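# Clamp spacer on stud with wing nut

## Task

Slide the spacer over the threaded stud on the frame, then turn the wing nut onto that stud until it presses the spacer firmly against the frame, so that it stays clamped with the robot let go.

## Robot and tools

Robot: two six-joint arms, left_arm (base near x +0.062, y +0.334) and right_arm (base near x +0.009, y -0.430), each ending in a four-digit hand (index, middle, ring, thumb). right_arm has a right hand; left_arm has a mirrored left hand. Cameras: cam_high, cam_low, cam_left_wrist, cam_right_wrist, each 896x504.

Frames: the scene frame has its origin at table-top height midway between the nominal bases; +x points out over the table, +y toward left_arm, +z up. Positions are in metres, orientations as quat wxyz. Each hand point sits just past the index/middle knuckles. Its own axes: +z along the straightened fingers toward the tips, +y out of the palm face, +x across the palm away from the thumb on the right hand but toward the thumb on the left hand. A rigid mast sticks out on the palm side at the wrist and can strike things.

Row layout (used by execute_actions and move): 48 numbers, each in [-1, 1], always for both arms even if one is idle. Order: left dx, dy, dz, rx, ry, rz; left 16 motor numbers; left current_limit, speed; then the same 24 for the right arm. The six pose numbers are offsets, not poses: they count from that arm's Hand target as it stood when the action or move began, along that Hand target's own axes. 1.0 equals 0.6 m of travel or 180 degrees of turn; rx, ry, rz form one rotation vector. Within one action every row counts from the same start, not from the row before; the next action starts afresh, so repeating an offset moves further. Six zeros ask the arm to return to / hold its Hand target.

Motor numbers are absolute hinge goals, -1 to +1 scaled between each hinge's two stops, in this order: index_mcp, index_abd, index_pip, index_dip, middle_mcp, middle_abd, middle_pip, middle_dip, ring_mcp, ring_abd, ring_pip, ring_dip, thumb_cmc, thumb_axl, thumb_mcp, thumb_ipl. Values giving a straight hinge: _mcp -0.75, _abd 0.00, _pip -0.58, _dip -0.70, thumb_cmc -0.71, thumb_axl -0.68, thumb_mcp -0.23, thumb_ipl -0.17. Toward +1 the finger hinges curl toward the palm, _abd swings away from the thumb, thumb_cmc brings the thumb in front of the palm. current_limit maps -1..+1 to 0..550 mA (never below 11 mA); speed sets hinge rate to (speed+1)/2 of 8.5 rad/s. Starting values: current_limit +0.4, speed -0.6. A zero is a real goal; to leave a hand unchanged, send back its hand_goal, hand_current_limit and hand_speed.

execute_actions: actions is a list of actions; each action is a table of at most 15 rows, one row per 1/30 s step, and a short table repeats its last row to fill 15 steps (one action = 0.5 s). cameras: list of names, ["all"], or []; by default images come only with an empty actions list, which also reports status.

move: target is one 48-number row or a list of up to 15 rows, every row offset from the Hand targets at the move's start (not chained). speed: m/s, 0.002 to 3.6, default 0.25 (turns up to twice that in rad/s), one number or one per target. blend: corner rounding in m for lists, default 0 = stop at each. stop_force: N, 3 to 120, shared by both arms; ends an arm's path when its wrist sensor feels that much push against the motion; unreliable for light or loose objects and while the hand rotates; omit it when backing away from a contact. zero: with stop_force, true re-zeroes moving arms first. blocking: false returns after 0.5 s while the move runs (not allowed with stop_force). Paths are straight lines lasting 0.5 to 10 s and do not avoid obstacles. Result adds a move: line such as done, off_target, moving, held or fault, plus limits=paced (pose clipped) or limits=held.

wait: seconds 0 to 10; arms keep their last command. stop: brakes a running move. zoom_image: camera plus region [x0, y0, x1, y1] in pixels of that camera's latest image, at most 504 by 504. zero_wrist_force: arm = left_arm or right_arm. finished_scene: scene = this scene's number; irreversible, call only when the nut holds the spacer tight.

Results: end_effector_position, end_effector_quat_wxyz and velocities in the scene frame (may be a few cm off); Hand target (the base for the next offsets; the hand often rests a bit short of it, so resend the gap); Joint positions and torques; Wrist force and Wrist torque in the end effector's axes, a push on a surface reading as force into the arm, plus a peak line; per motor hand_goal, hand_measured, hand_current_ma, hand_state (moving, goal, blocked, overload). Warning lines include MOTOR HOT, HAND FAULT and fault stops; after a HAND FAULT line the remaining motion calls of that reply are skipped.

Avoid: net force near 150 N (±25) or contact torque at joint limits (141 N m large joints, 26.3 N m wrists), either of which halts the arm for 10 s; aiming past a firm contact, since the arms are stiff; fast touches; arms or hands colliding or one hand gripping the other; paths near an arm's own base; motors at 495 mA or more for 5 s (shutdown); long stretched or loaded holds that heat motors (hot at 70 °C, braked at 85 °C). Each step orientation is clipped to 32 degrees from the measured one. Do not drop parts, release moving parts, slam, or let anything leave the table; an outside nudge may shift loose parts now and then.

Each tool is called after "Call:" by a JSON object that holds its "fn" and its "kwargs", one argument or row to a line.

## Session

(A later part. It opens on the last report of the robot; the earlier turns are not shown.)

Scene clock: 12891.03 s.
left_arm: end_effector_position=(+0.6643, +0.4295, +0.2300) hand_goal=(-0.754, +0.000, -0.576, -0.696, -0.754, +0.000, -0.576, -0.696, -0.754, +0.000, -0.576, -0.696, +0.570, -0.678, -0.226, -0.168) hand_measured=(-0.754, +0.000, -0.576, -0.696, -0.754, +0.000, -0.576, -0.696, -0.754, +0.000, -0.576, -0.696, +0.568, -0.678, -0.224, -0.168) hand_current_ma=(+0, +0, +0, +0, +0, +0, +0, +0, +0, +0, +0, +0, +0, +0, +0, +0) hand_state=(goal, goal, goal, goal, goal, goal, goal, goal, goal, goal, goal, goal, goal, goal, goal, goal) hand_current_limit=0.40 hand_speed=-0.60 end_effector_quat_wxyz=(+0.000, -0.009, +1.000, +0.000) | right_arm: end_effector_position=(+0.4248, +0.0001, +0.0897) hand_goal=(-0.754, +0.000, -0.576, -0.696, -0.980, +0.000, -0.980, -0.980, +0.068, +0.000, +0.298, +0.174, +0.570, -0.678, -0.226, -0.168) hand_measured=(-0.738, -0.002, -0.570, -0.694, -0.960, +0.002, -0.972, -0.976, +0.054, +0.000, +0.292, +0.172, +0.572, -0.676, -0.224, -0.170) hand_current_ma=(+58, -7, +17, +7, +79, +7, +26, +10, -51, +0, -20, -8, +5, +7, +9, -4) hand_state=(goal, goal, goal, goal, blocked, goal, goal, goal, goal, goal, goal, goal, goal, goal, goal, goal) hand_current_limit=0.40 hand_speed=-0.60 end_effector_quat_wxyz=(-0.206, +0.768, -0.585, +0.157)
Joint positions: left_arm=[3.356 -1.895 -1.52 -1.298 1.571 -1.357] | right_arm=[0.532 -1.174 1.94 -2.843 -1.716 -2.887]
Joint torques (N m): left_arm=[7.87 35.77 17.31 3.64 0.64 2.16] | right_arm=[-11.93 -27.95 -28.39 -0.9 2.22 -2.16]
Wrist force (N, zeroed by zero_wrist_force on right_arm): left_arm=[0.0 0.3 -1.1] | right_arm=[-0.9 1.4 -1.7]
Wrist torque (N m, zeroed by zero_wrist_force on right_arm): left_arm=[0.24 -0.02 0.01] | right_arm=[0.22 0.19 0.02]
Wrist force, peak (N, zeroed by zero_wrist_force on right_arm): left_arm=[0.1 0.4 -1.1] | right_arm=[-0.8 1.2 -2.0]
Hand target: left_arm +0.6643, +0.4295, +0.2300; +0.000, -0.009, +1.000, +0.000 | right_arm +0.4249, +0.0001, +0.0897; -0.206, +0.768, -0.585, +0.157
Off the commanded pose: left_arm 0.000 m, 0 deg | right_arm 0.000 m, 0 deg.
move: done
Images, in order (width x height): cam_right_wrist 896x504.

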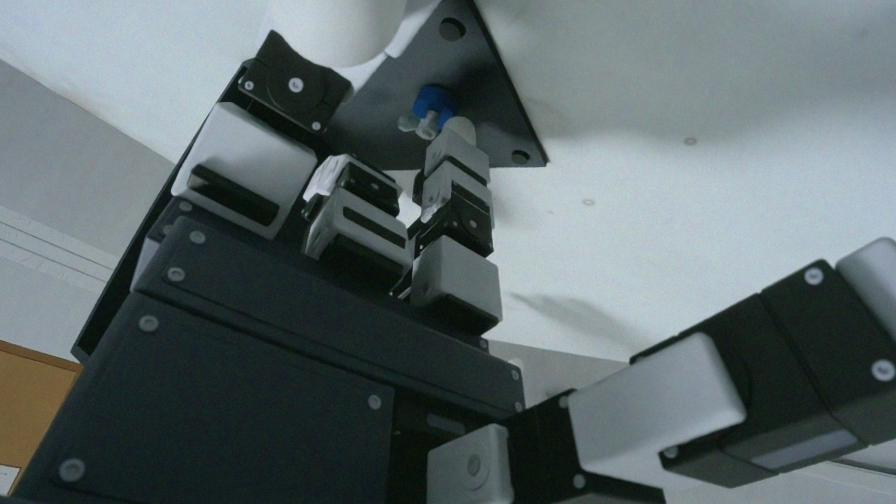

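Call:
{"fn": "move", "kwargs": {
  "target": [
    [0,0,0,0,0,0,-0.754,0,-0.576,-0.696,-0.754,0,-0.576,-0.696,-0.754,0,-0.576,-0.696,0.571,-0.678,-0.226,-0.168,0.4,-0.6, -0.01924,0.00033,-0.00019,0,0.01389,0.02406, -0.754,0,-0.576,-0.696,-0.98,0,-0.98,-0.98,0.068,0,0.299,0.174,0.571,-0.678,-0.226,-0.168,0.4,-0.6],
    [0,0,0,0,0,0,-0.754,0,-0.576,-0.696,-0.754,0,-0.576,-0.696,-0.754,0,-0.576,-0.696,0.571,-0.678,-0.226,-0.168,0.4,-0.6, -0.03845,-0.00079,0.00046,0,0.02778,0.04811, -0.754,0,-0.576,-0.696,-0.98,0,-0.98,-0.98,0.068,0,0.299,0.174,0.571,-0.678,-0.226,-0.168,0.4,-0.6]
  ],
  "speed": 0.05,
  "blend": 0.002,
  "cameras": ["cam_right_wrist"]
}}

Call:
{"fn": "zoom_image", "kwargs": {
  "camera": "cam_right_wrist",
  "region": [386, 50, 496, 150]
}}

Scene clock: 12913.63 s.
left_arm: end_effector_position=(+0.6643, +0.4295, +0.2300) hand_goal=(-0.754, +0.000, -0.576, -0.696, -0.754, +0.000, -0.576, -0.696, -0.754, +0.000, -0.576, -0.696, +0.570, -0.678, -0.226, -0.168) hand_measured=(-0.754, +0.000, -0.576, -0.696, -0.754, +0.000, -0.576, -0.696, -0.754, +0.000, -0.576, -0.696, +0.568, -0.678, -0.224, -0.168) hand_current_ma=(+0, +0, +0, +0, +0, +0, +0, +0, +0, +0, +0, +0, +0, +0, +0, +0) hand_state=(goal, goal, goal, goal, goal, goal, goal, goal, goal, goal, goal, goal, goal, goal, goal, goal) hand_current_limit=0.40 hand_speed=-0.60 end_effector_quat_wxyz=(+0.000, -0.009, +1.000, +0.000) | right_arm: end_effector_position=(+0.4193, +0.0225, +0.0897) hand_goal=(-0.754, +0.000, -0.576, -0.696, -0.980, +0.000, -0.980, -0.980, +0.068, +0.000, +0.298, +0.174, +0.570, -0.678, -0.226, -0.168) hand_measured=(-0.738, -0.002, -0.570, -0.694, -0.960, +0.002, -0.972, -0.976, +0.054, +0.000, +0.292, +0.172, +0.572, -0.676, -0.224, -0.170) hand_current_ma=(+58, -7, +17, +7, +79, +7, +26, +10, -51, +0, -20, -8, +5, +7, +9, -4) hand_state=(goal, goal, goal, goal, blocked, goal, goal, goal, goal, goal, goal, goal, goal, goal, goal, goal) hand_current_limit=0.40 hand_speed=-0.60 end_effector_quat_wxyz=(-0.192, +0.714, -0.650, +0.174)
Joint positions: left_arm=[3.356 -1.895 -1.52 -1.298 1.571 -1.357] | right_arm=[0.587 -1.157 1.901 -2.78 -1.823 -2.68]
Joint torques (N m): left_arm=[8.15 36.58 17.48 3.62 0.66 2.2] | right_arm=[9.15 -28.9 -28.2 -0.66 -2.38 1.89]
Wrist force (N, zeroed by zero_wrist_force on right_arm): left_arm=[-0.1 0.5 -1.0] | right_arm=[-0.7 1.3 -1.9]
Wrist torque (N m, zeroed by zero_wrist_force on right_arm): left_arm=[0.26 -0.01 0.00] | right_arm=[0.24 0.18 -0.09]
Wrist force, peak (N, zeroed by zero_wrist_force on right_arm): left_arm=[-0.3 0.3 -1.3] | right_arm=[-0.8 1.3 -2.3]
Hand target: left_arm +0.6643, +0.4295, +0.2300; +0.000, -0.009, +1.000, +0.000 | right_arm +0.4193, +0.0225, +0.0897; -0.192, +0.714, -0.650, +0.174
Off the commanded pose: left_arm 0.000 m, 0 deg | right_arm 0.000 m, 0 deg.
move: done
Images, in order (width x height): cam_right_wrist 896x504.

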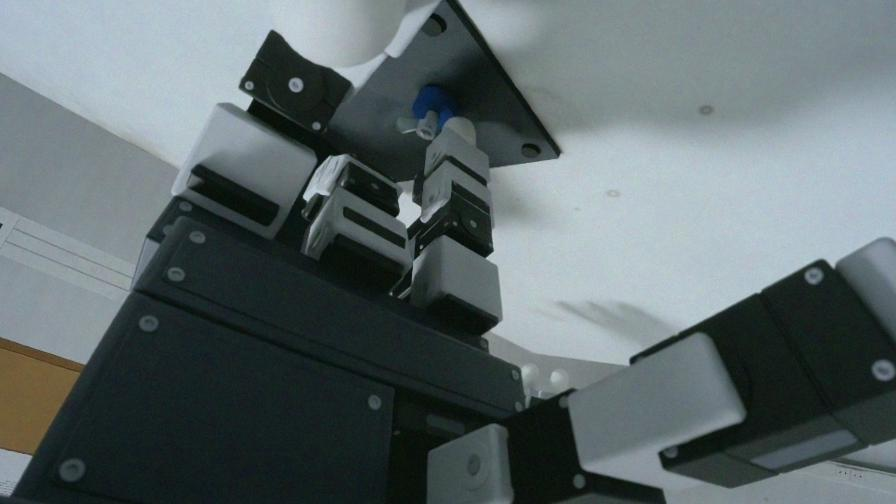

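Scaled by 4.582.

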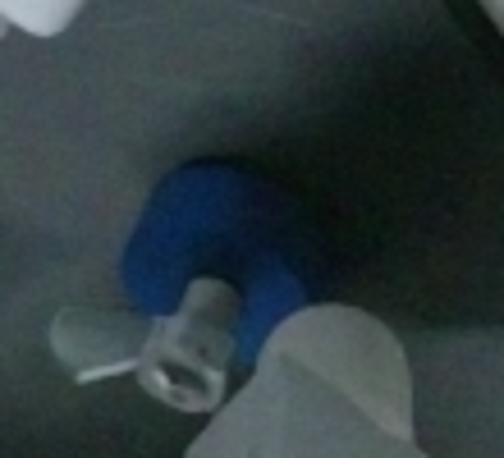

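Call:
{"fn": "move", "kwargs": {
  "target": [
    [0,0,0,0,0,0,-0.754,0,-0.576,-0.696,-0.754,0,-0.576,-0.696,-0.754,0,-0.576,-0.696,0.571,-0.678,-0.226,-0.168,0.4,-0.6, -0.01924,0.00033,-0.00019,0,0.01389,0.02406, -0.754,0,-0.576,-0.696,-0.98,0,-0.98,-0.98,0.068,0,0.299,0.174,0.571,-0.678,-0.226,-0.168,0.4,-0.6],
    [0,0,0,0,0,0,-0.754,0,-0.576,-0.696,-0.754,0,-0.576,-0.696,-0.754,0,-0.576,-0.696,0.571,-0.678,-0.226,-0.168,0.4,-0.6, -0.03845,-0.00079,0.00046,0,0.02778,0.04811, -0.754,0,-0.576,-0.696,-0.98,0,-0.98,-0.98,0.068,0,0.299,0.174,0.571,-0.678,-0.226,-0.168,0.4,-0.6]
  ],
  "speed": 0.05,
  "blend": 0.002,
  "cameras": ["cam_right_wrist"]
}}

Call:
{"fn": "zoom_image", "kwargs": {
  "camera": "cam_right_wrist",
  "region": [386, 50, 496, 150]
}}

Scene clock: 12926.97 s.
left_arm: end_effector_position=(+0.6643, +0.4295, +0.2300) hand_goal=(-0.754, +0.000, -0.576, -0.696, -0.754, +0.000, -0.576, -0.696, -0.754, +0.000, -0.576, -0.696, +0.570, -0.678, -0.226, -0.168) hand_measured=(-0.754, +0.000, -0.576, -0.696, -0.754, +0.000, -0.576, -0.696, -0.754, +0.000, -0.576, -0.696, +0.568, -0.678, -0.224, -0.168) hand_current_ma=(+0, +0, +0, +0, +0, +0, +0, +0, +0, +0, +0, +0, +0, +0, +0, +0) hand_state=(goal, goal, goal, goal, goal, goal, goal, goal, goal, goal, goal, goal, goal, goal, goal, goal) hand_current_limit=0.40 hand_speed=-0.60 end_effector_quat_wxyz=(+0.000, -0.009, +1.000, +0.000) | right_arm: end_effector_position=(+0.4177, +0.0455, +0.0897) hand_goal=(-0.754, +0.000, -0.576, -0.696, -0.980, +0.000, -0.980, -0.980, +0.068, +0.000, +0.298, +0.174, +0.570, -0.678, -0.226, -0.168) hand_measured=(-0.738, -0.002, -0.570, -0.694, -0.960, +0.002, -0.972, -0.976, +0.054, +0.000, +0.292, +0.172, +0.572, -0.676, -0.224, -0.170) hand_current_ma=(+58, -7, +17, +7, +79, +7, +26, +10, -51, +0, -20, -8, +5, +7, +9, -4) hand_state=(goal, goal, goal, goal, blocked, goal, goal, goal, goal, goal, goal, goal, goal, goal, goal, goal) hand_current_limit=0.40 hand_speed=-0.60 end_effector_quat_wxyz=(+0.176, -0.655, +0.710, -0.190)
Joint positions: left_arm=[3.356 -1.895 -1.52 -1.298 1.571 -1.357] | right_arm=[0.636 -1.134 1.845 -2.684 -1.917 -2.467]
Joint torques (N m): left_arm=[8.68 35.94 17.48 3.61 0.63 2.26] | right_arm=[10.46 -29.73 -29.49 -0.68 -2.57 2.03]
Wrist force (N, zeroed by zero_wrist_force on right_arm): left_arm=[0.0 0.3 -0.9] | right_arm=[-1.0 1.6 -1.6]
Wrist torque (N m, zeroed by zero_wrist_force on right_arm): left_arm=[0.23 -0.02 0.02] | right_arm=[0.25 0.20 -0.11]
Wrist force, peak (N, zeroed by zero_wrist_force on right_arm): left_arm=[0.0 0.4 -1.3] | right_arm=[-1.0 1.6 -2.1]
Hand target: left_arm +0.6643, +0.4295, +0.2300; +0.000, -0.009, +1.000, +0.000 | right_arm +0.4177, +0.0455, +0.0897; -0.176, +0.655, -0.710, +0.190
Off the commanded pose: left_arm 0.000 m, 0 deg | right_arm 0.000 m, 0 deg.
move: done
Images, in order (width x height): cam_right_wrist 896x504.

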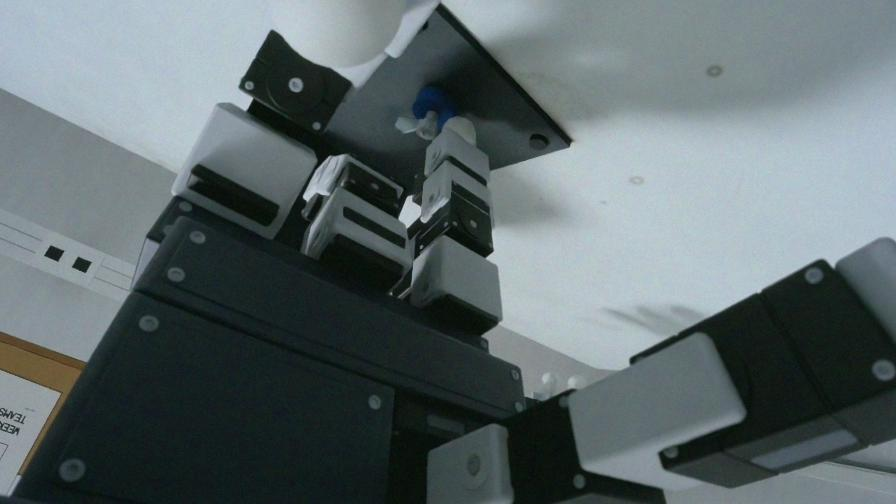

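Scaled by 4.582.

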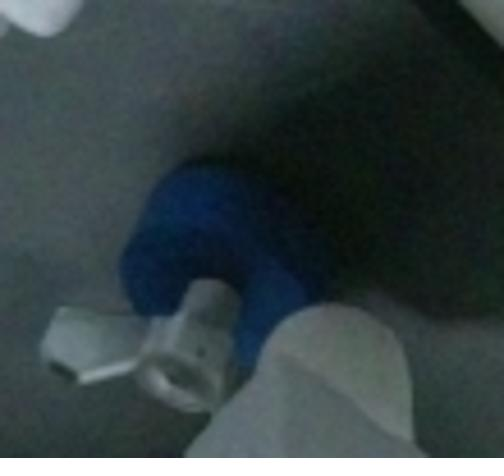

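Call:
{"fn": "move", "kwargs": {
  "target": [
    [0,0,0,0,0,0,-0.754,0,-0.576,-0.696,-0.754,0,-0.576,-0.696,-0.754,0,-0.576,-0.696,0.571,-0.678,-0.226,-0.168,0.4,-0.6, -0.01924,0.00033,-0.00019,0,0.01389,0.02406, -0.754,0,-0.576,-0.696,-0.98,0,-0.98,-0.98,0.068,0,0.299,0.174,0.571,-0.678,-0.226,-0.168,0.4,-0.6],
    [0,0,0,0,0,0,-0.754,0,-0.576,-0.696,-0.754,0,-0.576,-0.696,-0.754,0,-0.576,-0.696,0.571,-0.678,-0.226,-0.168,0.4,-0.6, -0.03845,-0.00079,0.00046,0,0.02778,0.04811, -0.754,0,-0.576,-0.696,-0.98,0,-0.98,-0.98,0.068,0,0.299,0.174,0.571,-0.678,-0.226,-0.168,0.4,-0.6],
    [0,0,0,0,0,0,-0.754,0,-0.576,-0.696,-0.754,0,-0.576,-0.696,-0.754,0,-0.576,-0.696,0.571,-0.678,-0.226,-0.168,0.4,-0.6, -0.05746,-0.00336,0.00194,0,0.04167,0.07217, -0.754,0,-0.576,-0.696,-0.98,0,-0.98,-0.98,0.068,0,0.299,0.174,0.571,-0.678,-0.226,-0.168,0.4,-0.6],
    [0,0,0,0,0,0,-0.754,0,-0.576,-0.696,-0.754,0,-0.576,-0.696,-0.754,0,-0.576,-0.696,0.571,-0.678,-0.226,-0.168,0.4,-0.6, -0.07615,-0.00735,0.00425,0,0.05556,0.09623, -0.754,0,-0.576,-0.696,-0.98,0,-0.98,-0.98,0.068,0,0.299,0.174,0.571,-0.678,-0.226,-0.168,0.4,-0.6],
    [0,0,0,0,0,0,-0.754,0,-0.576,-0.696,-0.754,0,-0.576,-0.696,-0.754,0,-0.576,-0.696,0.571,-0.678,-0.226,-0.168,0.4,-0.6, -0.09436,-0.01274,0.00736,0,0.06944,0.12028, -0.754,0,-0.576,-0.696,-0.98,0,-0.98,-0.98,0.068,0,0.299,0.174,0.571,-0.678,-0.226,-0.168,0.4,-0.6],
    [0,0,0,0,0,0,-0.754,0,-0.576,-0.696,-0.754,0,-0.576,-0.696,-0.754,0,-0.576,-0.696,0.571,-0.678,-0.226,-0.168,0.4,-0.6, -0.11196,-0.01948,0.01125,0,0.08333,0.14434, -0.754,0,-0.576,-0.696,-0.98,0,-0.98,-0.98,0.068,0,0.299,0.174,0.571,-0.678,-0.226,-0.168,0.4,-0.6]
  ],
  "speed": 0.06,
  "blend": 0.002,
  "cameras": ["cam_right_wrist"]
}}

Call:
{"fn": "zoom_image", "kwargs": {
  "camera": "cam_right_wrist",
  "region": [386, 50, 496, 150]
}}

Scene clock: 12961.43 s.
left_arm: end_effector_position=(+0.6643, +0.4295, +0.2300) hand_goal=(-0.754, +0.000, -0.576, -0.696, -0.754, +0.000, -0.576, -0.696, -0.754, +0.000, -0.576, -0.696, +0.570, -0.678, -0.226, -0.168) hand_measured=(-0.754, +0.000, -0.576, -0.696, -0.754, +0.000, -0.576, -0.696, -0.754, +0.000, -0.576, -0.696, +0.568, -0.678, -0.224, -0.168) hand_current_ma=(+0, +0, +0, +0, +0, +0, +0, +0, +0, +0, +0, +0, +0, +0, +0, +0) hand_state=(goal, goal, goal, goal, goal, goal, goal, goal, goal, goal, goal, goal, goal, goal, goal, goal) hand_current_limit=0.40 hand_speed=-0.60 end_effector_quat_wxyz=(+0.000, -0.009, +1.000, +0.000) | right_arm: end_effector_position=(+0.4365, +0.1114, +0.0897) hand_goal=(-0.754, +0.000, -0.576, -0.696, -0.980, +0.000, -0.980, -0.980, +0.068, +0.000, +0.298, +0.174, +0.570, -0.678, -0.226, -0.168) hand_measured=(-0.738, -0.002, -0.570, -0.694, -0.960, +0.002, -0.972, -0.976, +0.054, +0.000, +0.292, +0.172, +0.572, -0.676, -0.224, -0.170) hand_current_ma=(+58, -7, +17, +7, +79, +7, +26, +10, -51, +0, -20, -8, +5, +7, +9, -4) hand_state=(goal, goal, goal, goal, blocked, goal, goal, goal, goal, goal, goal, goal, goal, goal, goal, goal) hand_current_limit=0.40 hand_speed=-0.60 end_effector_quat_wxyz=(+0.121, -0.449, +0.855, -0.229)
Joint positions: left_arm=[3.356 -1.895 -1.52 -1.298 1.571 -1.357] | right_arm=[0.732 -1.028 1.584 -2.246 -2.083 -1.808]
Joint torques (N m): left_arm=[8.63 35.84 17.17 3.59 0.68 2.18] | right_arm=[10.08 -36.18 -31.91 -0.57 -2.71 2.09]
Wrist force (N, zeroed by zero_wrist_force on right_arm): left_arm=[-0.1 0.4 -1.0] | right_arm=[-0.6 1.2 -2.1]
Wrist torque (N m, zeroed by zero_wrist_force on right_arm): left_arm=[0.24 -0.02 0.01] | right_arm=[0.22 0.19 -0.09]
Wrist force, peak (N, zeroed by zero_wrist_force on right_arm): left_arm=[-0.4 0.7 -1.1] | right_arm=[-1.0 1.8 -2.4]
Hand target: left_arm +0.6643, +0.4295, +0.2300; +0.000, -0.009, +1.000, +0.000 | right_arm +0.4365, +0.1114, +0.0897; +0.121, -0.449, +0.855, -0.229
Off the commanded pose: left_arm 0.000 m, 0 deg | right_arm 0.000 m, 0 deg.
move: done
Images, in order (width x height): cam_right_wrist 896x504.

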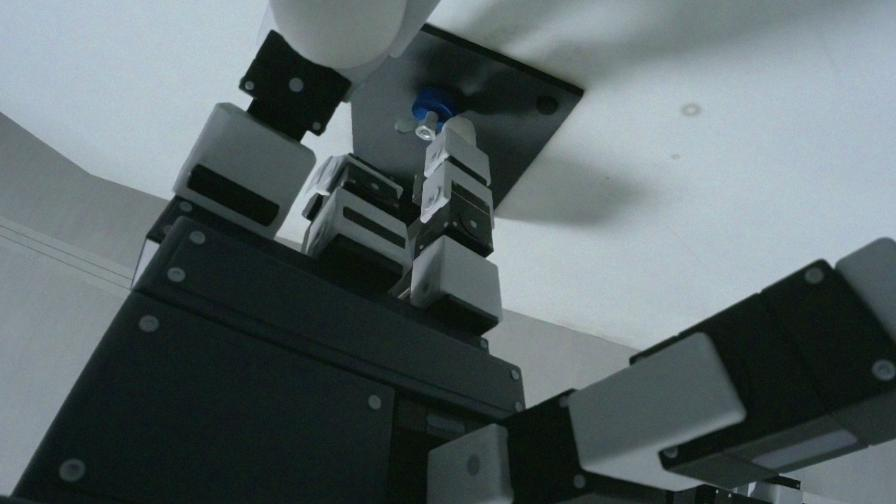

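Scaled by 4.582.

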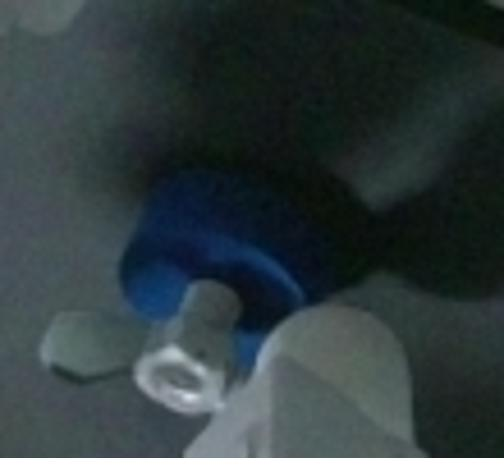

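Call:
{"fn": "move", "kwargs": {
  "target": [
    [0,0,0,0,0,0,-0.754,0,-0.576,-0.696,-0.754,0,-0.576,-0.696,-0.754,0,-0.576,-0.696,0.571,-0.678,-0.226,-0.168,0.4,-0.6, -0.01924,0.00033,-0.00019,0,0.01389,0.02406, -0.754,0,-0.576,-0.696,-0.98,0,-0.98,-0.98,0.068,0,0.299,0.174,0.571,-0.678,-0.226,-0.168,0.4,-0.6],
    [0,0,0,0,0,0,-0.754,0,-0.576,-0.696,-0.754,0,-0.576,-0.696,-0.754,0,-0.576,-0.696,0.571,-0.678,-0.226,-0.168,0.4,-0.6, -0.03845,-0.00079,0.00046,0,0.02778,0.04811, -0.754,0,-0.576,-0.696,-0.98,0,-0.98,-0.98,0.068,0,0.299,0.174,0.571,-0.678,-0.226,-0.168,0.4,-0.6],
    [0,0,0,0,0,0,-0.754,0,-0.576,-0.696,-0.754,0,-0.576,-0.696,-0.754,0,-0.576,-0.696,0.571,-0.678,-0.226,-0.168,0.4,-0.6, -0.05746,-0.00336,0.00194,0,0.04167,0.07217, -0.754,0,-0.576,-0.696,-0.98,0,-0.98,-0.98,0.068,0,0.299,0.174,0.571,-0.678,-0.226,-0.168,0.4,-0.6],
    [0,0,0,0,0,0,-0.754,0,-0.576,-0.696,-0.754,0,-0.576,-0.696,-0.754,0,-0.576,-0.696,0.571,-0.678,-0.226,-0.168,0.4,-0.6, -0.07615,-0.00735,0.00425,0,0.05556,0.09623, -0.754,0,-0.576,-0.696,-0.98,0,-0.98,-0.98,0.068,0,0.299,0.174,0.571,-0.678,-0.226,-0.168,0.4,-0.6],
    [0,0,0,0,0,0,-0.754,0,-0.576,-0.696,-0.754,0,-0.576,-0.696,-0.754,0,-0.576,-0.696,0.571,-0.678,-0.226,-0.168,0.4,-0.6, -0.09436,-0.01274,0.00736,0,0.06944,0.12028, -0.754,0,-0.576,-0.696,-0.98,0,-0.98,-0.98,0.068,0,0.299,0.174,0.571,-0.678,-0.226,-0.168,0.4,-0.6],
    [0,0,0,0,0,0,-0.754,0,-0.576,-0.696,-0.754,0,-0.576,-0.696,-0.754,0,-0.576,-0.696,0.571,-0.678,-0.226,-0.168,0.4,-0.6, -0.11196,-0.01948,0.01125,0,0.08333,0.14434, -0.754,0,-0.576,-0.696,-0.98,0,-0.98,-0.98,0.068,0,0.299,0.174,0.571,-0.678,-0.226,-0.168,0.4,-0.6],
    [0,0,0,0,0,0,-0.754,0,-0.576,-0.696,-0.754,0,-0.576,-0.696,-0.754,0,-0.576,-0.696,0.571,-0.678,-0.226,-0.168,0.4,-0.6, -0.12881,-0.02753,0.01589,0,0.09722,0.16839, -0.754,0,-0.576,-0.696,-0.98,0,-0.98,-0.98,0.068,0,0.299,0.174,0.571,-0.678,-0.226,-0.168,0.4,-0.6],
    [0,0,0,0,0,0,-0.754,0,-0.576,-0.696,-0.754,0,-0.576,-0.696,-0.754,0,-0.576,-0.696,0.571,-0.678,-0.226,-0.168,0.4,-0.6, -0.1448,-0.03682,0.02126,0,0.11111,0.19245, -0.754,0,-0.576,-0.696,-0.98,0,-0.98,-0.98,0.068,0,0.299,0.174,0.571,-0.678,-0.226,-0.168,0.4,-0.6]
  ],
  "speed": 0.08,
  "blend": 0.002,
  "cameras": ["cam_right_wrist"]
}}

Call:
{"fn": "zoom_image", "kwargs": {
  "camera": "cam_right_wrist",
  "region": [386, 50, 496, 150]
}}

Scene clock: 12990.83 s.
left_arm: end_effector_position=(+0.6643, +0.4295, +0.2300) hand_goal=(-0.754, +0.000, -0.576, -0.696, -0.754, +0.000, -0.576, -0.696, -0.754, +0.000, -0.576, -0.696, +0.570, -0.678, -0.226, -0.168) hand_measured=(-0.754, +0.000, -0.576, -0.696, -0.754, +0.000, -0.576, -0.696, -0.754, +0.000, -0.576, -0.696, +0.568, -0.678, -0.224, -0.168) hand_current_ma=(+0, +0, +0, +0, +0, +0, +0, +0, +0, +0, +0, +0, +0, +0, +0, +0) hand_state=(goal, goal, goal, goal, goal, goal, goal, goal, goal, goal, goal, goal, goal, goal, goal, goal) hand_current_limit=0.40 hand_speed=-0.60 end_effector_quat_wxyz=(+0.000, -0.009, +1.000, +0.000) | right_arm: end_effector_position=(+0.5068, +0.1684, +0.0898) hand_goal=(-0.754, +0.000, -0.576, -0.696, -0.980, +0.000, -0.980, -0.980, +0.068, +0.000, +0.298, +0.174, +0.570, -0.678, -0.226, -0.168) hand_measured=(-0.738, -0.002, -0.570, -0.694, -0.960, +0.002, -0.972, -0.976, +0.054, +0.000, +0.292, +0.172, +0.572, -0.676, -0.224, -0.170) hand_current_ma=(+58, -7, +17, +7, +79, +7, +26, +10, -51, +0, -20, -8, +5, +7, +9, -4) hand_state=(goal, goal, goal, goal, blocked, goal, goal, goal, goal, goal, goal, goal, goal, goal, goal, goal) hand_current_limit=0.40 hand_speed=-0.60 end_effector_quat_wxyz=(+0.035, -0.129, +0.957, -0.256)
Joint positions: left_arm=[3.356 -1.895 -1.52 -1.298 1.571 -1.357] | right_arm=[0.737 -0.79 1.066 -1.579 -2.026 -1.011]
Joint torques (N m): left_arm=[8.1 35.7 17.34 3.56 0.62 2.16] | right_arm=[-11.89 -45.18 -32.68 -0.02 1.72 2.07]
Wrist force (N, zeroed by zero_wrist_force on right_arm): left_arm=[-0.2 0.3 -0.9] | right_arm=[-0.5 1.3 -1.9]
Wrist torque (N m, zeroed by zero_wrist_force on right_arm): left_arm=[0.23 0.01 -0.01] | right_arm=[0.23 0.17 -0.10]
Wrist force, peak (N, zeroed by zero_wrist_force on right_arm): left_arm=[-0.2 0.5 -1.2] | right_arm=[-1.0 1.9 -2.3]
Hand target: left_arm +0.6643, +0.4295, +0.2300; +0.000, -0.009, +1.000, +0.000 | right_arm +0.5069, +0.1684, +0.0898; +0.035, -0.129, +0.957, -0.256
Off the commanded pose: left_arm 0.000 m, 0 deg | right_arm 0.000 m, 0 deg.
move: done
Images, in order (width x height): cam_right_wrist 896x504.

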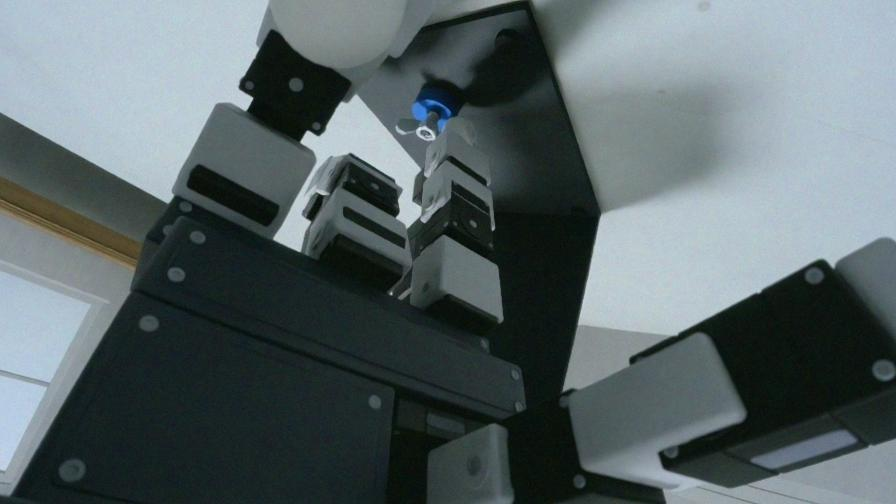

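Scaled by 4.582.

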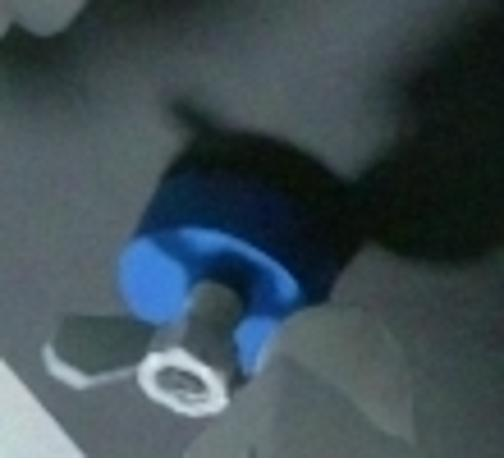

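Call:
{"fn": "move", "kwargs": {
  "target": [
    [0,0,0,0,0,0,-0.754,0,-0.576,-0.696,-0.754,0,-0.576,-0.696,-0.754,0,-0.576,-0.696,0.571,-0.678,-0.226,-0.168,0.4,-0.6, -0.01924,0.00033,-0.00019,0,0.01389,0.02406, -0.754,0,-0.576,-0.696,-0.98,0,-0.98,-0.98,0.068,0,0.299,0.174,0.571,-0.678,-0.226,-0.168,0.4,-0.6],
    [0,0,0,0,0,0,-0.754,0,-0.576,-0.696,-0.754,0,-0.576,-0.696,-0.754,0,-0.576,-0.696,0.571,-0.678,-0.226,-0.168,0.4,-0.6, -0.03845,-0.00079,0.00046,0,0.02778,0.04811, -0.754,0,-0.576,-0.696,-0.98,0,-0.98,-0.98,0.068,0,0.299,0.174,0.571,-0.678,-0.226,-0.168,0.4,-0.6],
    [0,0,0,0,0,0,-0.754,0,-0.576,-0.696,-0.754,0,-0.576,-0.696,-0.754,0,-0.576,-0.696,0.571,-0.678,-0.226,-0.168,0.4,-0.6, -0.05746,-0.00336,0.00194,0,0.04167,0.07217, -0.754,0,-0.576,-0.696,-0.98,0,-0.98,-0.98,0.068,0,0.299,0.174,0.571,-0.678,-0.226,-0.168,0.4,-0.6],
    [0,0,0,0,0,0,-0.754,0,-0.576,-0.696,-0.754,0,-0.576,-0.696,-0.754,0,-0.576,-0.696,0.571,-0.678,-0.226,-0.168,0.4,-0.6, -0.07615,-0.00735,0.00425,0,0.05556,0.09623, -0.754,0,-0.576,-0.696,-0.98,0,-0.98,-0.98,0.068,0,0.299,0.174,0.571,-0.678,-0.226,-0.168,0.4,-0.6],
    [0,0,0,0,0,0,-0.754,0,-0.576,-0.696,-0.754,0,-0.576,-0.696,-0.754,0,-0.576,-0.696,0.571,-0.678,-0.226,-0.168,0.4,-0.6, -0.09436,-0.01274,0.00736,0,0.06944,0.12028, -0.754,0,-0.576,-0.696,-0.98,0,-0.98,-0.98,0.068,0,0.299,0.174,0.571,-0.678,-0.226,-0.168,0.4,-0.6]
  ],
  "speed": 0.08,
  "blend": 0.002,
  "cameras": ["cam_right_wrist","cam_low"]
}}

Call:
{"fn": "zoom_image", "kwargs": {
  "camera": "cam_right_wrist",
  "region": [386, 50, 496, 150]
}}

Call:
{"fn": "zoom_image", "kwargs": {
  "camera": "cam_low",
  "region": [450, 285, 510, 325]
}}

Scene clock: 13036.40 s.
left_arm: end_effector_position=(+0.6643, +0.4295, +0.2300) hand_goal=(-0.754, +0.000, -0.576, -0.696, -0.754, +0.000, -0.576, -0.696, -0.754, +0.000, -0.576, -0.696, +0.570, -0.678, -0.226, -0.168) hand_measured=(-0.754, +0.000, -0.576, -0.696, -0.754, +0.000, -0.576, -0.696, -0.754, +0.000, -0.576, -0.696, +0.568, -0.678, -0.224, -0.168) hand_current_ma=(+0, +0, +0, +0, +0, +0, +0, +0, +0, +0, +0, +0, +0, +0, +0, +0) hand_state=(goal, goal, goal, goal, goal, goal, goal, goal, goal, goal, goal, goal, goal, goal, goal, goal) hand_current_limit=0.40 hand_speed=-0.60 end_effector_quat_wxyz=(+0.000, -0.009, +1.000, +0.000) | right_arm: end_effector_position=(+0.5637, +0.1749, +0.0899) hand_goal=(-0.754, +0.000, -0.576, -0.696, -0.980, +0.000, -0.980, -0.980, +0.068, +0.000, +0.298, +0.174, +0.570, -0.678, -0.226, -0.168) hand_measured=(-0.738, -0.002, -0.570, -0.694, -0.960, +0.002, -0.972, -0.976, +0.054, +0.000, +0.292, +0.172, +0.572, -0.676, -0.224, -0.170) hand_current_ma=(+58, -7, +17, +7, +79, +7, +26, +10, -51, +0, -20, -8, +5, +7, +9, -4) hand_state=(goal, goal, goal, goal, blocked, goal, goal, goal, goal, goal, goal, goal, goal, goal, goal, goal) hand_current_limit=0.40 hand_speed=-0.60 end_effector_quat_wxyz=(-0.021, +0.081, +0.963, -0.258)
Joint positions: left_arm=[3.356 -1.895 -1.52 -1.298 1.571 -1.357] | right_arm=[0.69 -0.6 0.678 -1.229 -1.893 -0.614]
Joint torques (N m): left_arm=[7.88 35.47 17.27 3.64 0.67 2.27] | right_arm=[-10.65 -49.73 -33.52 0.38 1.84 1.97]
Wrist force (N, zeroed by zero_wrist_force on right_arm): left_arm=[0.0 0.5 -0.9] | right_arm=[-0.7 1.4 -2.1]
Wrist torque (N m, zeroed by zero_wrist_force on right_arm): left_arm=[0.26 -0.03 0.01] | right_arm=[0.26 0.20 -0.08]
Wrist force, peak (N, zeroed by zero_wrist_force on right_arm): left_arm=[0.0 0.3 -1.3] | right_arm=[-1.0 1.8 -2.2]
Hand target: left_arm +0.6643, +0.4295, +0.2300; +0.000, -0.009, +1.000, +0.000 | right_arm +0.5638, +0.1749, +0.0899; -0.021, +0.081, +0.963, -0.258
Off the commanded pose: left_arm 0.000 m, 0 deg | right_arm 0.000 m, 0 deg.
move: done
Images, in order (width x height): cam_low 896x504, cam_right_wrist 896x504.

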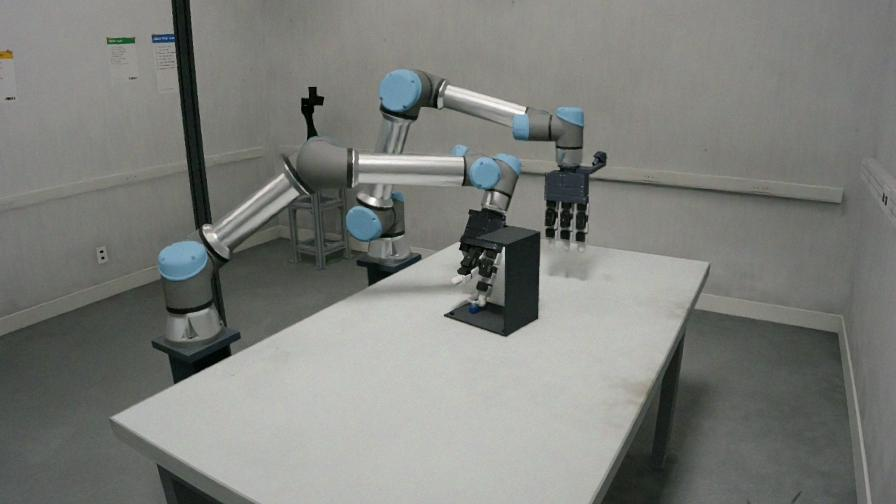

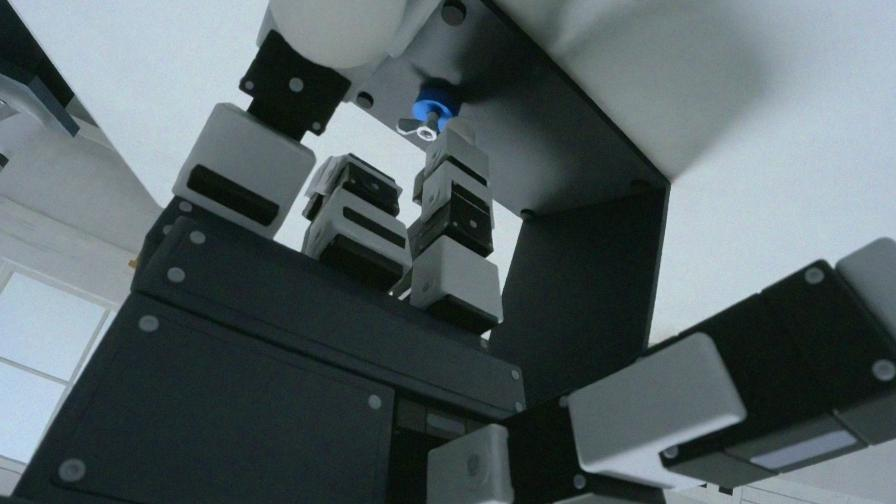

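Scaled by 4.582.

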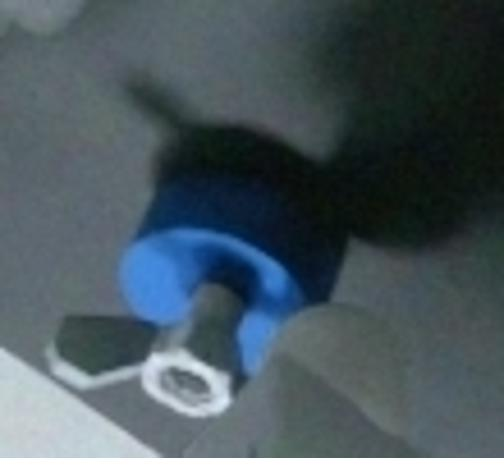

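Scaled by 8.400.

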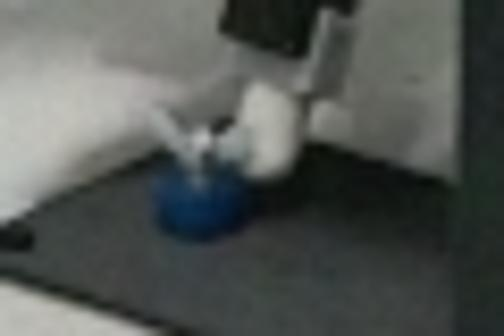

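Call:
{"fn": "move", "kwargs": {
  "target": [
    [0,0,0,0,0,0,-0.754,0,-0.576,-0.696,-0.754,0,-0.576,-0.696,-0.754,0,-0.576,-0.696,0.571,-0.678,-0.226,-0.168,0.4,-0.6, 0,0.0087,-0.005,0,0,0, -0.754,0,-0.576,-0.696,-0.98,0,-0.98,-0.98,0.068,0,0.299,0.174,0.571,-0.678,-0.226,-0.168,0.4,-0.6],
    [0,0,0,0,0,0,-0.754,0,-0.576,-0.696,-0.754,0,-0.576,-0.696,-0.754,0,-0.576,-0.696,0.571,-0.678,-0.226,-0.168,0.4,-0.6, 0,-0.011,-0.0457,0,0,0, -0.754,0,-0.576,-0.696,-0.98,0,-0.98,-0.98,0.068,0,0.299,0.174,0.571,-0.678,-0.226,-0.168,0.4,-0.6],
    [0,0,0,0,0,0,-0.754,0,-0.576,-0.696,-0.754,0,-0.576,-0.696,-0.754,0,-0.576,-0.696,0.571,-0.678,-0.226,-0.168,0.4,-0.6, 0.1172,-0.0455,-0.0257,0,-0.08333,-0.14434, -0.754,0,-0.576,-0.696,-0.98,0,-0.98,-0.98,0.068,0,0.299,0.174,0.571,-0.678,-0.226,-0.168,0.4,-0.6],
    [0,0,0,0,0,0,-0.754,0,-0.576,-0.696,-0.754,0,-0.576,-0.696,-0.754,0,-0.576,-0.696,0.571,-0.678,-0.226,-0.168,0.4,-0.6, 0.1963,-0.1247,0.02,0,-0.16667,-0.28868, -0.754,0,-0.576,-0.696,-0.98,0,-0.98,-0.98,0.068,0,0.299,0.174,0.571,-0.678,-0.226,-0.168,0.4,-0.6],
    [0,0,0,0,0,0,-0.754,0,-0.576,-0.696,-0.754,0,-0.576,-0.696,-0.754,0,-0.576,-0.696,0.571,-0.678,-0.226,-0.168,0.4,-0.6, 0.2193,-0.2277,0.0795,0,-0.25,-0.43301, -0.754,0,-0.576,-0.696,-0.98,0,-0.98,-0.98,0.068,0,0.299,0.174,0.571,-0.678,-0.226,-0.168,0.4,-0.6],
    [0,0,0,0,0,0,-0.754,0,-0.576,-0.696,-0.754,0,-0.576,-0.696,-0.754,0,-0.576,-0.696,0.571,-0.678,-0.226,-0.168,0.4,-0.6, 0.1797,-0.3268,0.1367,0,-0.33333,-0.57735, -0.754,0,-0.576,-0.696,-0.98,0,-0.98,-0.98,0.068,0,0.299,0.174,0.571,-0.678,-0.226,-0.168,0.4,-0.6],
    [0,0,0,0,0,0,-0.754,0,-0.576,-0.696,-0.754,0,-0.576,-0.696,-0.754,0,-0.576,-0.696,0.571,-0.678,-0.226,-0.168,0.4,-0.6, 0.0695,-0.4035,0.181,0,-0.42917,-0.74334, -0.754,0,-0.576,-0.696,-0.98,0,-0.98,-0.98,0.068,0,0.299,0.174,0.571,-0.678,-0.226,-0.168,0.4,-0.6]
  ],
  "speed": [0.05, 0.1, 0.2, 0.2, 0.2, 0.2, 0.2],
  "blend": [0.001, 0.004, 0.01, 0.01, 0.01, 0.01, 0],
  "cameras": ["cam_right_wrist"]
}}

Call:
{"fn": "zoom_image", "kwargs": {
  "camera": "cam_right_wrist",
  "region": [386, 20, 496, 150]
}}

Scene clock: 13097.20 s.
left_arm: end_effector_position=(+0.6643, +0.4295, +0.2300) hand_goal=(-0.754, +0.000, -0.576, -0.696, -0.754, +0.000, -0.576, -0.696, -0.754, +0.000, -0.576, -0.696, +0.570, -0.678, -0.226, -0.168) hand_measured=(-0.754, +0.000, -0.576, -0.696, -0.754, +0.000, -0.576, -0.696, -0.754, +0.000, -0.576, -0.696, +0.568, -0.678, -0.224, -0.168) hand_current_ma=(+0, +0, +0, +0, +0, +0, +0, +0, +0, +0, +0, +0, +0, +0, +0, +0) hand_state=(goal, goal, goal, goal, goal, goal, goal, goal, goal, goal, goal, goal, goal, goal, goal, goal) hand_current_limit=0.40 hand_speed=-0.60 end_effector_quat_wxyz=(+0.000, -0.009, +1.000, +0.000) | right_arm: end_effector_position=(+0.4786, -0.0784, +0.1167) hand_goal=(-0.754, +0.000, -0.576, -0.696, -0.980, +0.000, -0.980, -0.980, +0.068, +0.000, +0.298, +0.174, +0.570, -0.678, -0.226, -0.168) hand_measured=(-0.740, -0.002, -0.570, -0.694, -0.960, +0.002, -0.972, -0.976, +0.054, +0.000, +0.292, +0.172, +0.572, -0.676, -0.224, -0.170) hand_current_ma=(+57, -7, +16, +7, +79, +7, +26, +10, -49, +0, -20, -8, +5, +7, +9, -4) hand_state=(goal, goal, goal, goal, blocked, goal, goal, goal, goal, goal, goal, goal, goal, goal, goal, goal) hand_current_limit=0.40 hand_speed=-0.60 end_effector_quat_wxyz=(-0.247, +0.921, -0.291, +0.079)
Joint positions: left_arm=[3.356 -1.895 -1.52 -1.298 1.571 -1.357] | right_arm=[0.309 -1.226 1.907 -2.693 -1.276 -3.694]
Joint torques (N m): left_arm=[8.33 36 17.33 3.47 0.55 2.3] | right_arm=[-11.05 -27.03 -29.16 -0.62 2.75 -1.95]
Wrist force (N, zeroed by zero_wrist_force on right_arm): left_arm=[0.0 0.6 -0.8] | right_arm=[-1.1 1.6 -2.0]
Wrist torque (N m, zeroed by zero_wrist_force on right_arm): left_arm=[0.25 -0.02 0.01] | right_arm=[0.28 0.23 0.01]
Wrist force, peak (N, zeroed by zero_wrist_force on right_arm): left_arm=[-0.2 0.5 -1.2] | right_arm=[-1.3 1.6 -2.5]
Hand target: left_arm +0.6643, +0.4295, +0.2300; +0.000, -0.009, +1.000, +0.000 | right_arm +0.4786, -0.0784, +0.1167; -0.247, +0.921, -0.291, +0.079
Off the commanded pose: left_arm 0.000 m, 0 deg | right_arm 0.000 m, 0 deg.
move: done
Images, in order (width x height): cam_right_wrist 896x504.

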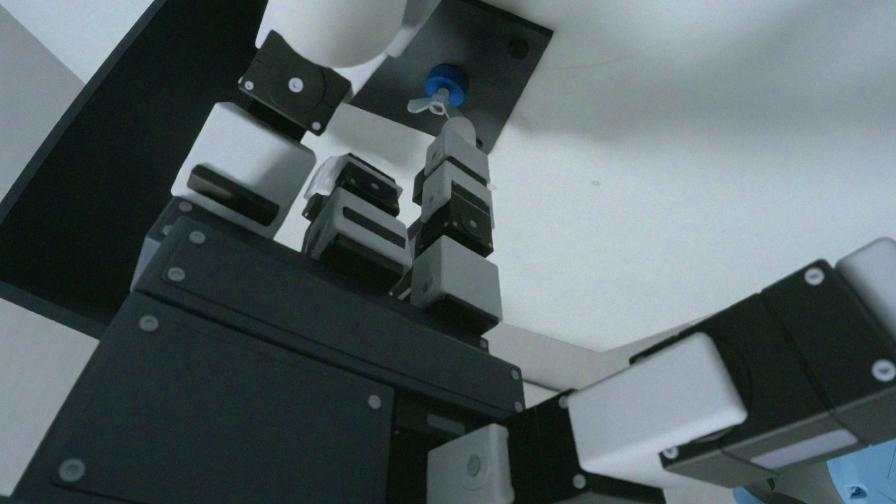

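Scaled by 3.877.

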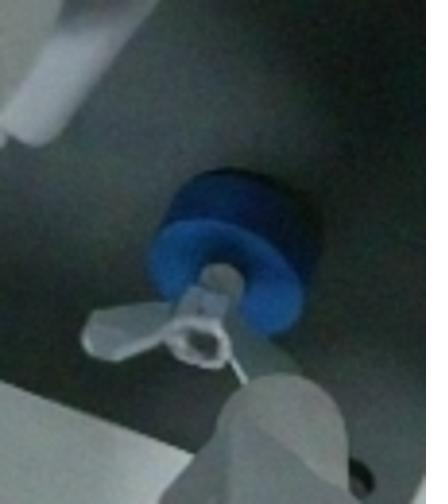

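Call:
{"fn": "move", "kwargs": {
  "target": [
    [0,0,0,0,0,0,-0.754,0,-0.576,-0.696,-0.754,0,-0.576,-0.696,-0.754,0,-0.576,-0.696,0.571,-0.678,-0.226,-0.168,0.4,-0.6, 0,0.0043,-0.0025,0,0,0, -0.754,0,-0.576,-0.696,-0.98,0,-0.98,-0.98,0.068,0,0.299,0.174,0.571,-0.678,-0.226,-0.168,0.4,-0.6],
    [0,0,0,0,0,0,-0.754,0,-0.576,-0.696,-0.754,0,-0.576,-0.696,-0.754,0,-0.576,-0.696,0.571,-0.678,-0.226,-0.168,0.4,-0.6, 0,0.0268,0.0365,0,0,0, -0.754,0,-0.576,-0.696,-0.98,0,-0.98,-0.98,0.068,0,0.299,0.174,0.571,-0.678,-0.226,-0.168,0.4,-0.6]
  ],
  "speed": 0.06,
  "stop_force": 3,
  "cameras": ["cam_right_wrist"]
}}

Call:
{"fn": "zoom_image", "kwargs": {
  "camera": "cam_right_wrist",
  "region": [386, 40, 496, 150]
}}

Scene clock: 13114.83 s.
left_arm: end_effector_position=(+0.6643, +0.4295, +0.2300) hand_goal=(-0.754, +0.000, -0.576, -0.696, -0.754, +0.000, -0.576, -0.696, -0.754, +0.000, -0.576, -0.696, +0.570, -0.678, -0.226, -0.168) hand_measured=(-0.754, +0.000, -0.576, -0.696, -0.754, +0.000, -0.576, -0.696, -0.754, +0.000, -0.576, -0.696, +0.568, -0.678, -0.224, -0.168) hand_current_ma=(+0, +0, +0, +0, +0, +0, +0, +0, +0, +0, +0, +0, +0, +0, +0, +0) hand_state=(goal, goal, goal, goal, goal, goal, goal, goal, goal, goal, goal, goal, goal, goal, goal, goal) hand_current_limit=0.40 hand_speed=-0.60 end_effector_quat_wxyz=(+0.000, -0.009, +1.000, +0.000) | right_arm: end_effector_position=(+0.4769, -0.0808, +0.0897) hand_goal=(-0.754, +0.000, -0.576, -0.696, -0.980, +0.000, -0.980, -0.980, +0.068, +0.000, +0.298, +0.174, +0.570, -0.678, -0.226, -0.168) hand_measured=(-0.740, -0.002, -0.570, -0.694, -0.960, +0.002, -0.972, -0.976, +0.054, +0.000, +0.292, +0.172, +0.572, -0.676, -0.224, -0.170) hand_current_ma=(+56, -7, +16, +7, +79, +7, +25, +10, -49, +0, -20, -8, +5, +7, +9, -4) hand_state=(goal, goal, goal, goal, blocked, goal, goal, goal, goal, goal, goal, goal, goal, goal, goal, goal) hand_current_limit=0.40 hand_speed=-0.60 end_effector_quat_wxyz=(-0.247, +0.921, -0.291, +0.079)
Joint positions: left_arm=[3.356 -1.895 -1.52 -1.298 1.571 -1.357] | right_arm=[0.306 -1.187 1.939 -2.763 -1.275 -3.698]
Joint torques (N m): left_arm=[8.08 35.94 17.29 3.61 0.58 2.31] | right_arm=[-6.65 -27.73 -7.05 -4.94 2.66 1.63]
Wrist force (N, zeroed by zero_wrist_force on right_arm): left_arm=[0.0 0.4 -0.9] | right_arm=[-0.7 1.3 -1.6]
Wrist torque (N m, zeroed by zero_wrist_force on right_arm): left_arm=[0.24 -0.03 0.01] | right_arm=[0.20 0.17 0.04]
Wrist force, peak (N, zeroed by zero_wrist_force on right_arm): left_arm=[-0.2 0.5 -1.3] | right_arm=[-0.9 1.7 -2.1]
Hand target: left_arm +0.6643, +0.4295, +0.2300; +0.000, -0.009, +1.000, +0.000 | right_arm +0.4769, -0.0808, +0.0897; -0.247, +0.921, -0.291, +0.079
Off the commanded pose: left_arm 0.000 m, 0 deg | right_arm 0.000 m, 0 deg.
move: done
Images, in order (width x height): cam_right_wrist 896x504.

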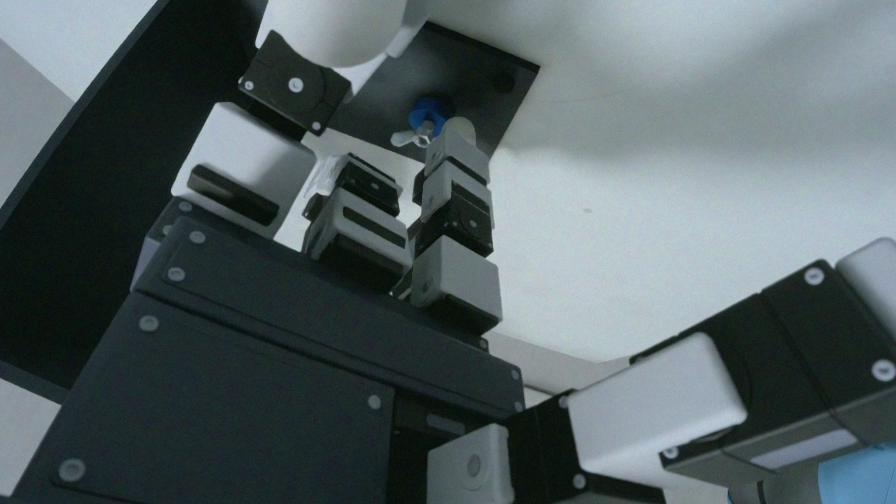

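Scaled by 4.582.

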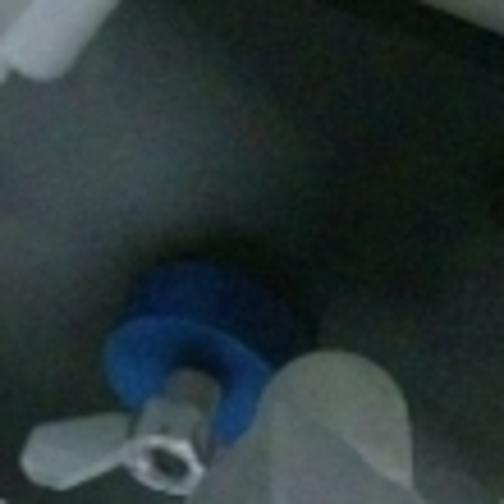

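Call:
{"fn": "move", "kwargs": {
  "target": [
    [0,0,0,0,0,0,-0.754,0,-0.576,-0.696,-0.754,0,-0.576,-0.696,-0.754,0,-0.576,-0.696,0.571,-0.678,-0.226,-0.168,0.4,-0.6, -0.00133,-0.00606,0.0035,0,0,0, -0.754,0,-0.576,-0.696,-0.98,0,-0.98,-0.98,0.068,0,0.299,0.174,0.571,-0.678,-0.226,-0.168,0.4,-0.6],
    [0,0,0,0,0,0,-0.754,0,-0.576,-0.696,-0.754,0,-0.576,-0.696,-0.754,0,-0.576,-0.696,0.571,-0.678,-0.226,-0.168,0.4,-0.6, -0.0421,-0.00703,0.00406,0,0.02778,0.04811, -0.754,0,-0.576,-0.696,-0.98,0,-0.98,-0.98,0.068,0,0.299,0.174,0.571,-0.678,-0.226,-0.168,0.4,-0.6],
    [0,0,0,0,0,0,-0.754,0,-0.576,-0.696,-0.754,0,-0.576,-0.696,-0.754,0,-0.576,-0.696,0.571,-0.678,-0.226,-0.168,0.4,-0.6, -0.0819,-0.01414,0.00817,0,0.05556,0.09623, -0.754,0,-0.576,-0.696,-0.98,0,-0.98,-0.98,0.068,0,0.299,0.174,0.571,-0.678,-0.226,-0.168,0.4,-0.6],
    [0,0,0,0,0,0,-0.754,0,-0.576,-0.696,-0.754,0,-0.576,-0.696,-0.754,0,-0.576,-0.696,0.571,-0.678,-0.226,-0.168,0.4,-0.6, -0.11958,-0.02711,0.01565,0,0.08333,0.14434, -0.754,0,-0.576,-0.696,-0.98,0,-0.98,-0.98,0.068,0,0.299,0.174,0.571,-0.678,-0.226,-0.168,0.4,-0.6],
    [0,0,0,0,0,0,-0.754,0,-0.576,-0.696,-0.754,0,-0.576,-0.696,-0.754,0,-0.576,-0.696,0.571,-0.678,-0.226,-0.168,0.4,-0.6, -0.15397,-0.04551,0.02628,0,0.11111,0.19245, -0.754,0,-0.576,-0.696,-0.98,0,-0.98,-0.98,0.068,0,0.299,0.174,0.571,-0.678,-0.226,-0.168,0.4,-0.6],
    [0,0,0,0,0,0,-0.754,0,-0.576,-0.696,-0.754,0,-0.576,-0.696,-0.754,0,-0.576,-0.696,0.571,-0.678,-0.226,-0.168,0.4,-0.6, -0.18405,-0.06878,0.03971,0,0.13889,0.24056, -0.754,0,-0.576,-0.696,-0.98,0,-0.98,-0.98,0.068,0,0.299,0.174,0.571,-0.678,-0.226,-0.168,0.4,-0.6],
    [0,0,0,0,0,0,-0.754,0,-0.576,-0.696,-0.754,0,-0.576,-0.696,-0.754,0,-0.576,-0.696,0.571,-0.678,-0.226,-0.168,0.4,-0.6, -0.2089,-0.09614,0.05551,0,0.16667,0.28868, -0.754,0,-0.576,-0.696,-0.98,0,-0.98,-0.98,0.068,0,0.299,0.174,0.571,-0.678,-0.226,-0.168,0.4,-0.6],
    [0,0,0,0,0,0,-0.754,0,-0.576,-0.696,-0.754,0,-0.576,-0.696,-0.754,0,-0.576,-0.696,0.571,-0.678,-0.226,-0.168,0.4,-0.6, -0.22782,-0.12677,0.07319,0,0.19444,0.33679, -0.754,0,-0.576,-0.696,-0.98,0,-0.98,-0.98,0.068,0,0.299,0.174,0.571,-0.678,-0.226,-0.168,0.4,-0.6]
  ],
  "speed": [0.03, 0.12, 0.12, 0.12, 0.12, 0.12, 0.12, 0.12],
  "blend": 0.002,
  "cameras": ["cam_right_wrist"]
}}

Call:
{"fn": "zoom_image", "kwargs": {
  "camera": "cam_right_wrist",
  "region": [386, 40, 496, 150]
}}

Scene clock: 13175.90 s.
left_arm: end_effector_position=(+0.6643, +0.4295, +0.2300) hand_goal=(-0.754, +0.000, -0.576, -0.696, -0.754, +0.000, -0.576, -0.696, -0.754, +0.000, -0.576, -0.696, +0.570, -0.678, -0.226, -0.168) hand_measured=(-0.754, +0.000, -0.576, -0.696, -0.754, +0.000, -0.576, -0.696, -0.754, +0.000, -0.576, -0.696, +0.568, -0.678, -0.224, -0.168) hand_current_ma=(+0, +0, +0, +0, +0, +0, +0, +0, +0, +0, +0, +0, +0, +0, +0, +0) hand_state=(goal, goal, goal, goal, goal, goal, goal, goal, goal, goal, goal, goal, goal, goal, goal, goal) hand_current_limit=0.40 hand_speed=-0.60 end_effector_quat_wxyz=(+0.000, -0.009, +1.000, +0.000) | right_arm: end_effector_position=(+0.4156, +0.0696, +0.0897) hand_goal=(-0.754, +0.000, -0.576, -0.696, -0.980, +0.000, -0.980, -0.980, +0.068, +0.000, +0.298, +0.174, +0.570, -0.678, -0.226, -0.168) hand_measured=(-0.740, -0.002, -0.570, -0.694, -0.960, +0.002, -0.972, -0.976, +0.054, +0.000, +0.292, +0.172, +0.572, -0.676, -0.224, -0.170) hand_current_ma=(+55, -7, +16, +7, +78, +7, +25, +10, -49, +0, -20, -8, +5, +7, +9, -4) hand_state=(goal, goal, goal, goal, blocked, goal, goal, goal, goal, goal, goal, goal, goal, goal, goal, goal) hand_current_limit=0.40 hand_speed=-0.60 end_effector_quat_wxyz=(+0.158, -0.587, +0.767, -0.206) end_effector_velocity=(+0.000, +0.001, -0.001) end_effector_angular_velocity=(+0.000, +0.001, -0.004)
Joint positions: left_arm=[3.356 -1.895 -1.52 -1.298 1.571 -1.357] | right_arm=[0.684 -1.11 1.778 -2.553 -1.998 -2.233]
Joint velocities: left_arm=[within noise] | right_arm=[0.001 0.002 -0.002 0.003 -0.001 0.005]
Joint torques (N m): left_arm=[8.1 35.78 17.34 3.69 0.6 2.21] | right_arm=[10.26 -31.57 -29.75 -0.78 -2.59 2.05]
Wrist force (N, zeroed by zero_wrist_force on right_arm): left_arm=[0.1 0.4 -0.7] | right_arm=[-0.5 1.7 -1.6]
Wrist torque (N m, zeroed by zero_wrist_force on right_arm): left_arm=[0.22 -0.03 0.02] | right_arm=[0.26 0.14 -0.06]
Wrist force, peak (N, zeroed by zero_wrist_force on right_arm): left_arm=[-0.3 0.6 -1.1] | right_arm=[-0.8 1.5 -2.2]
Hand target: left_arm +0.6643, +0.4295, +0.2300; +0.000, -0.009, +1.000, +0.000 | right_arm +0.4156, +0.0696, +0.0897; +0.158, -0.587, +0.767, -0.206
Off the commanded pose: left_arm 0.000 m, 0 deg | right_arm 0.000 m, 0 deg.
move: done
Images, in order (width x height): cam_right_wrist 896x504.

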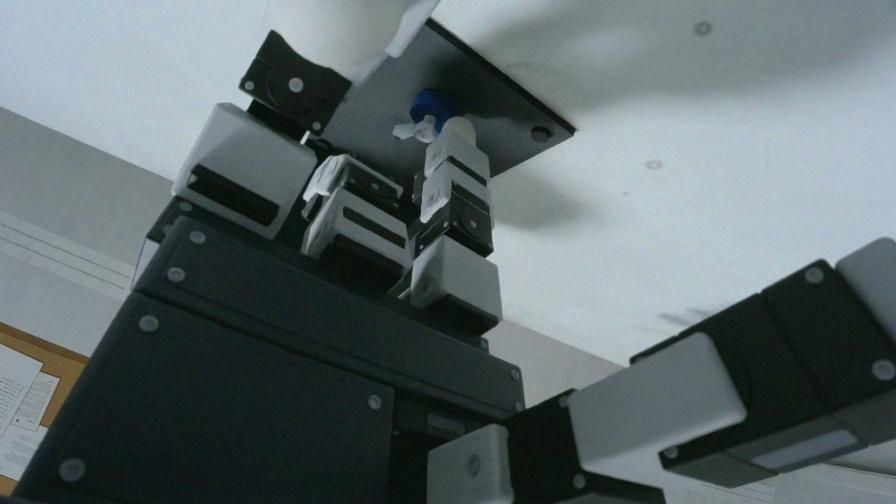

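Scaled by 4.582.

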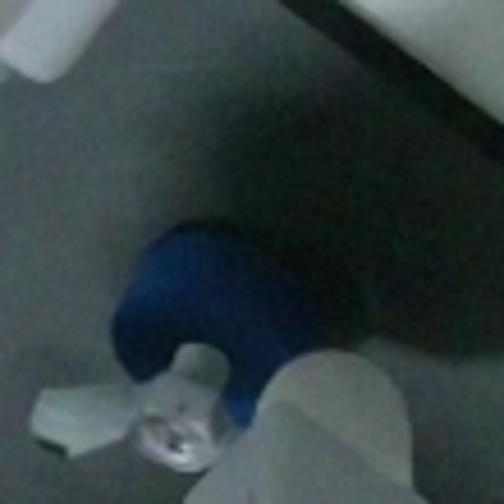

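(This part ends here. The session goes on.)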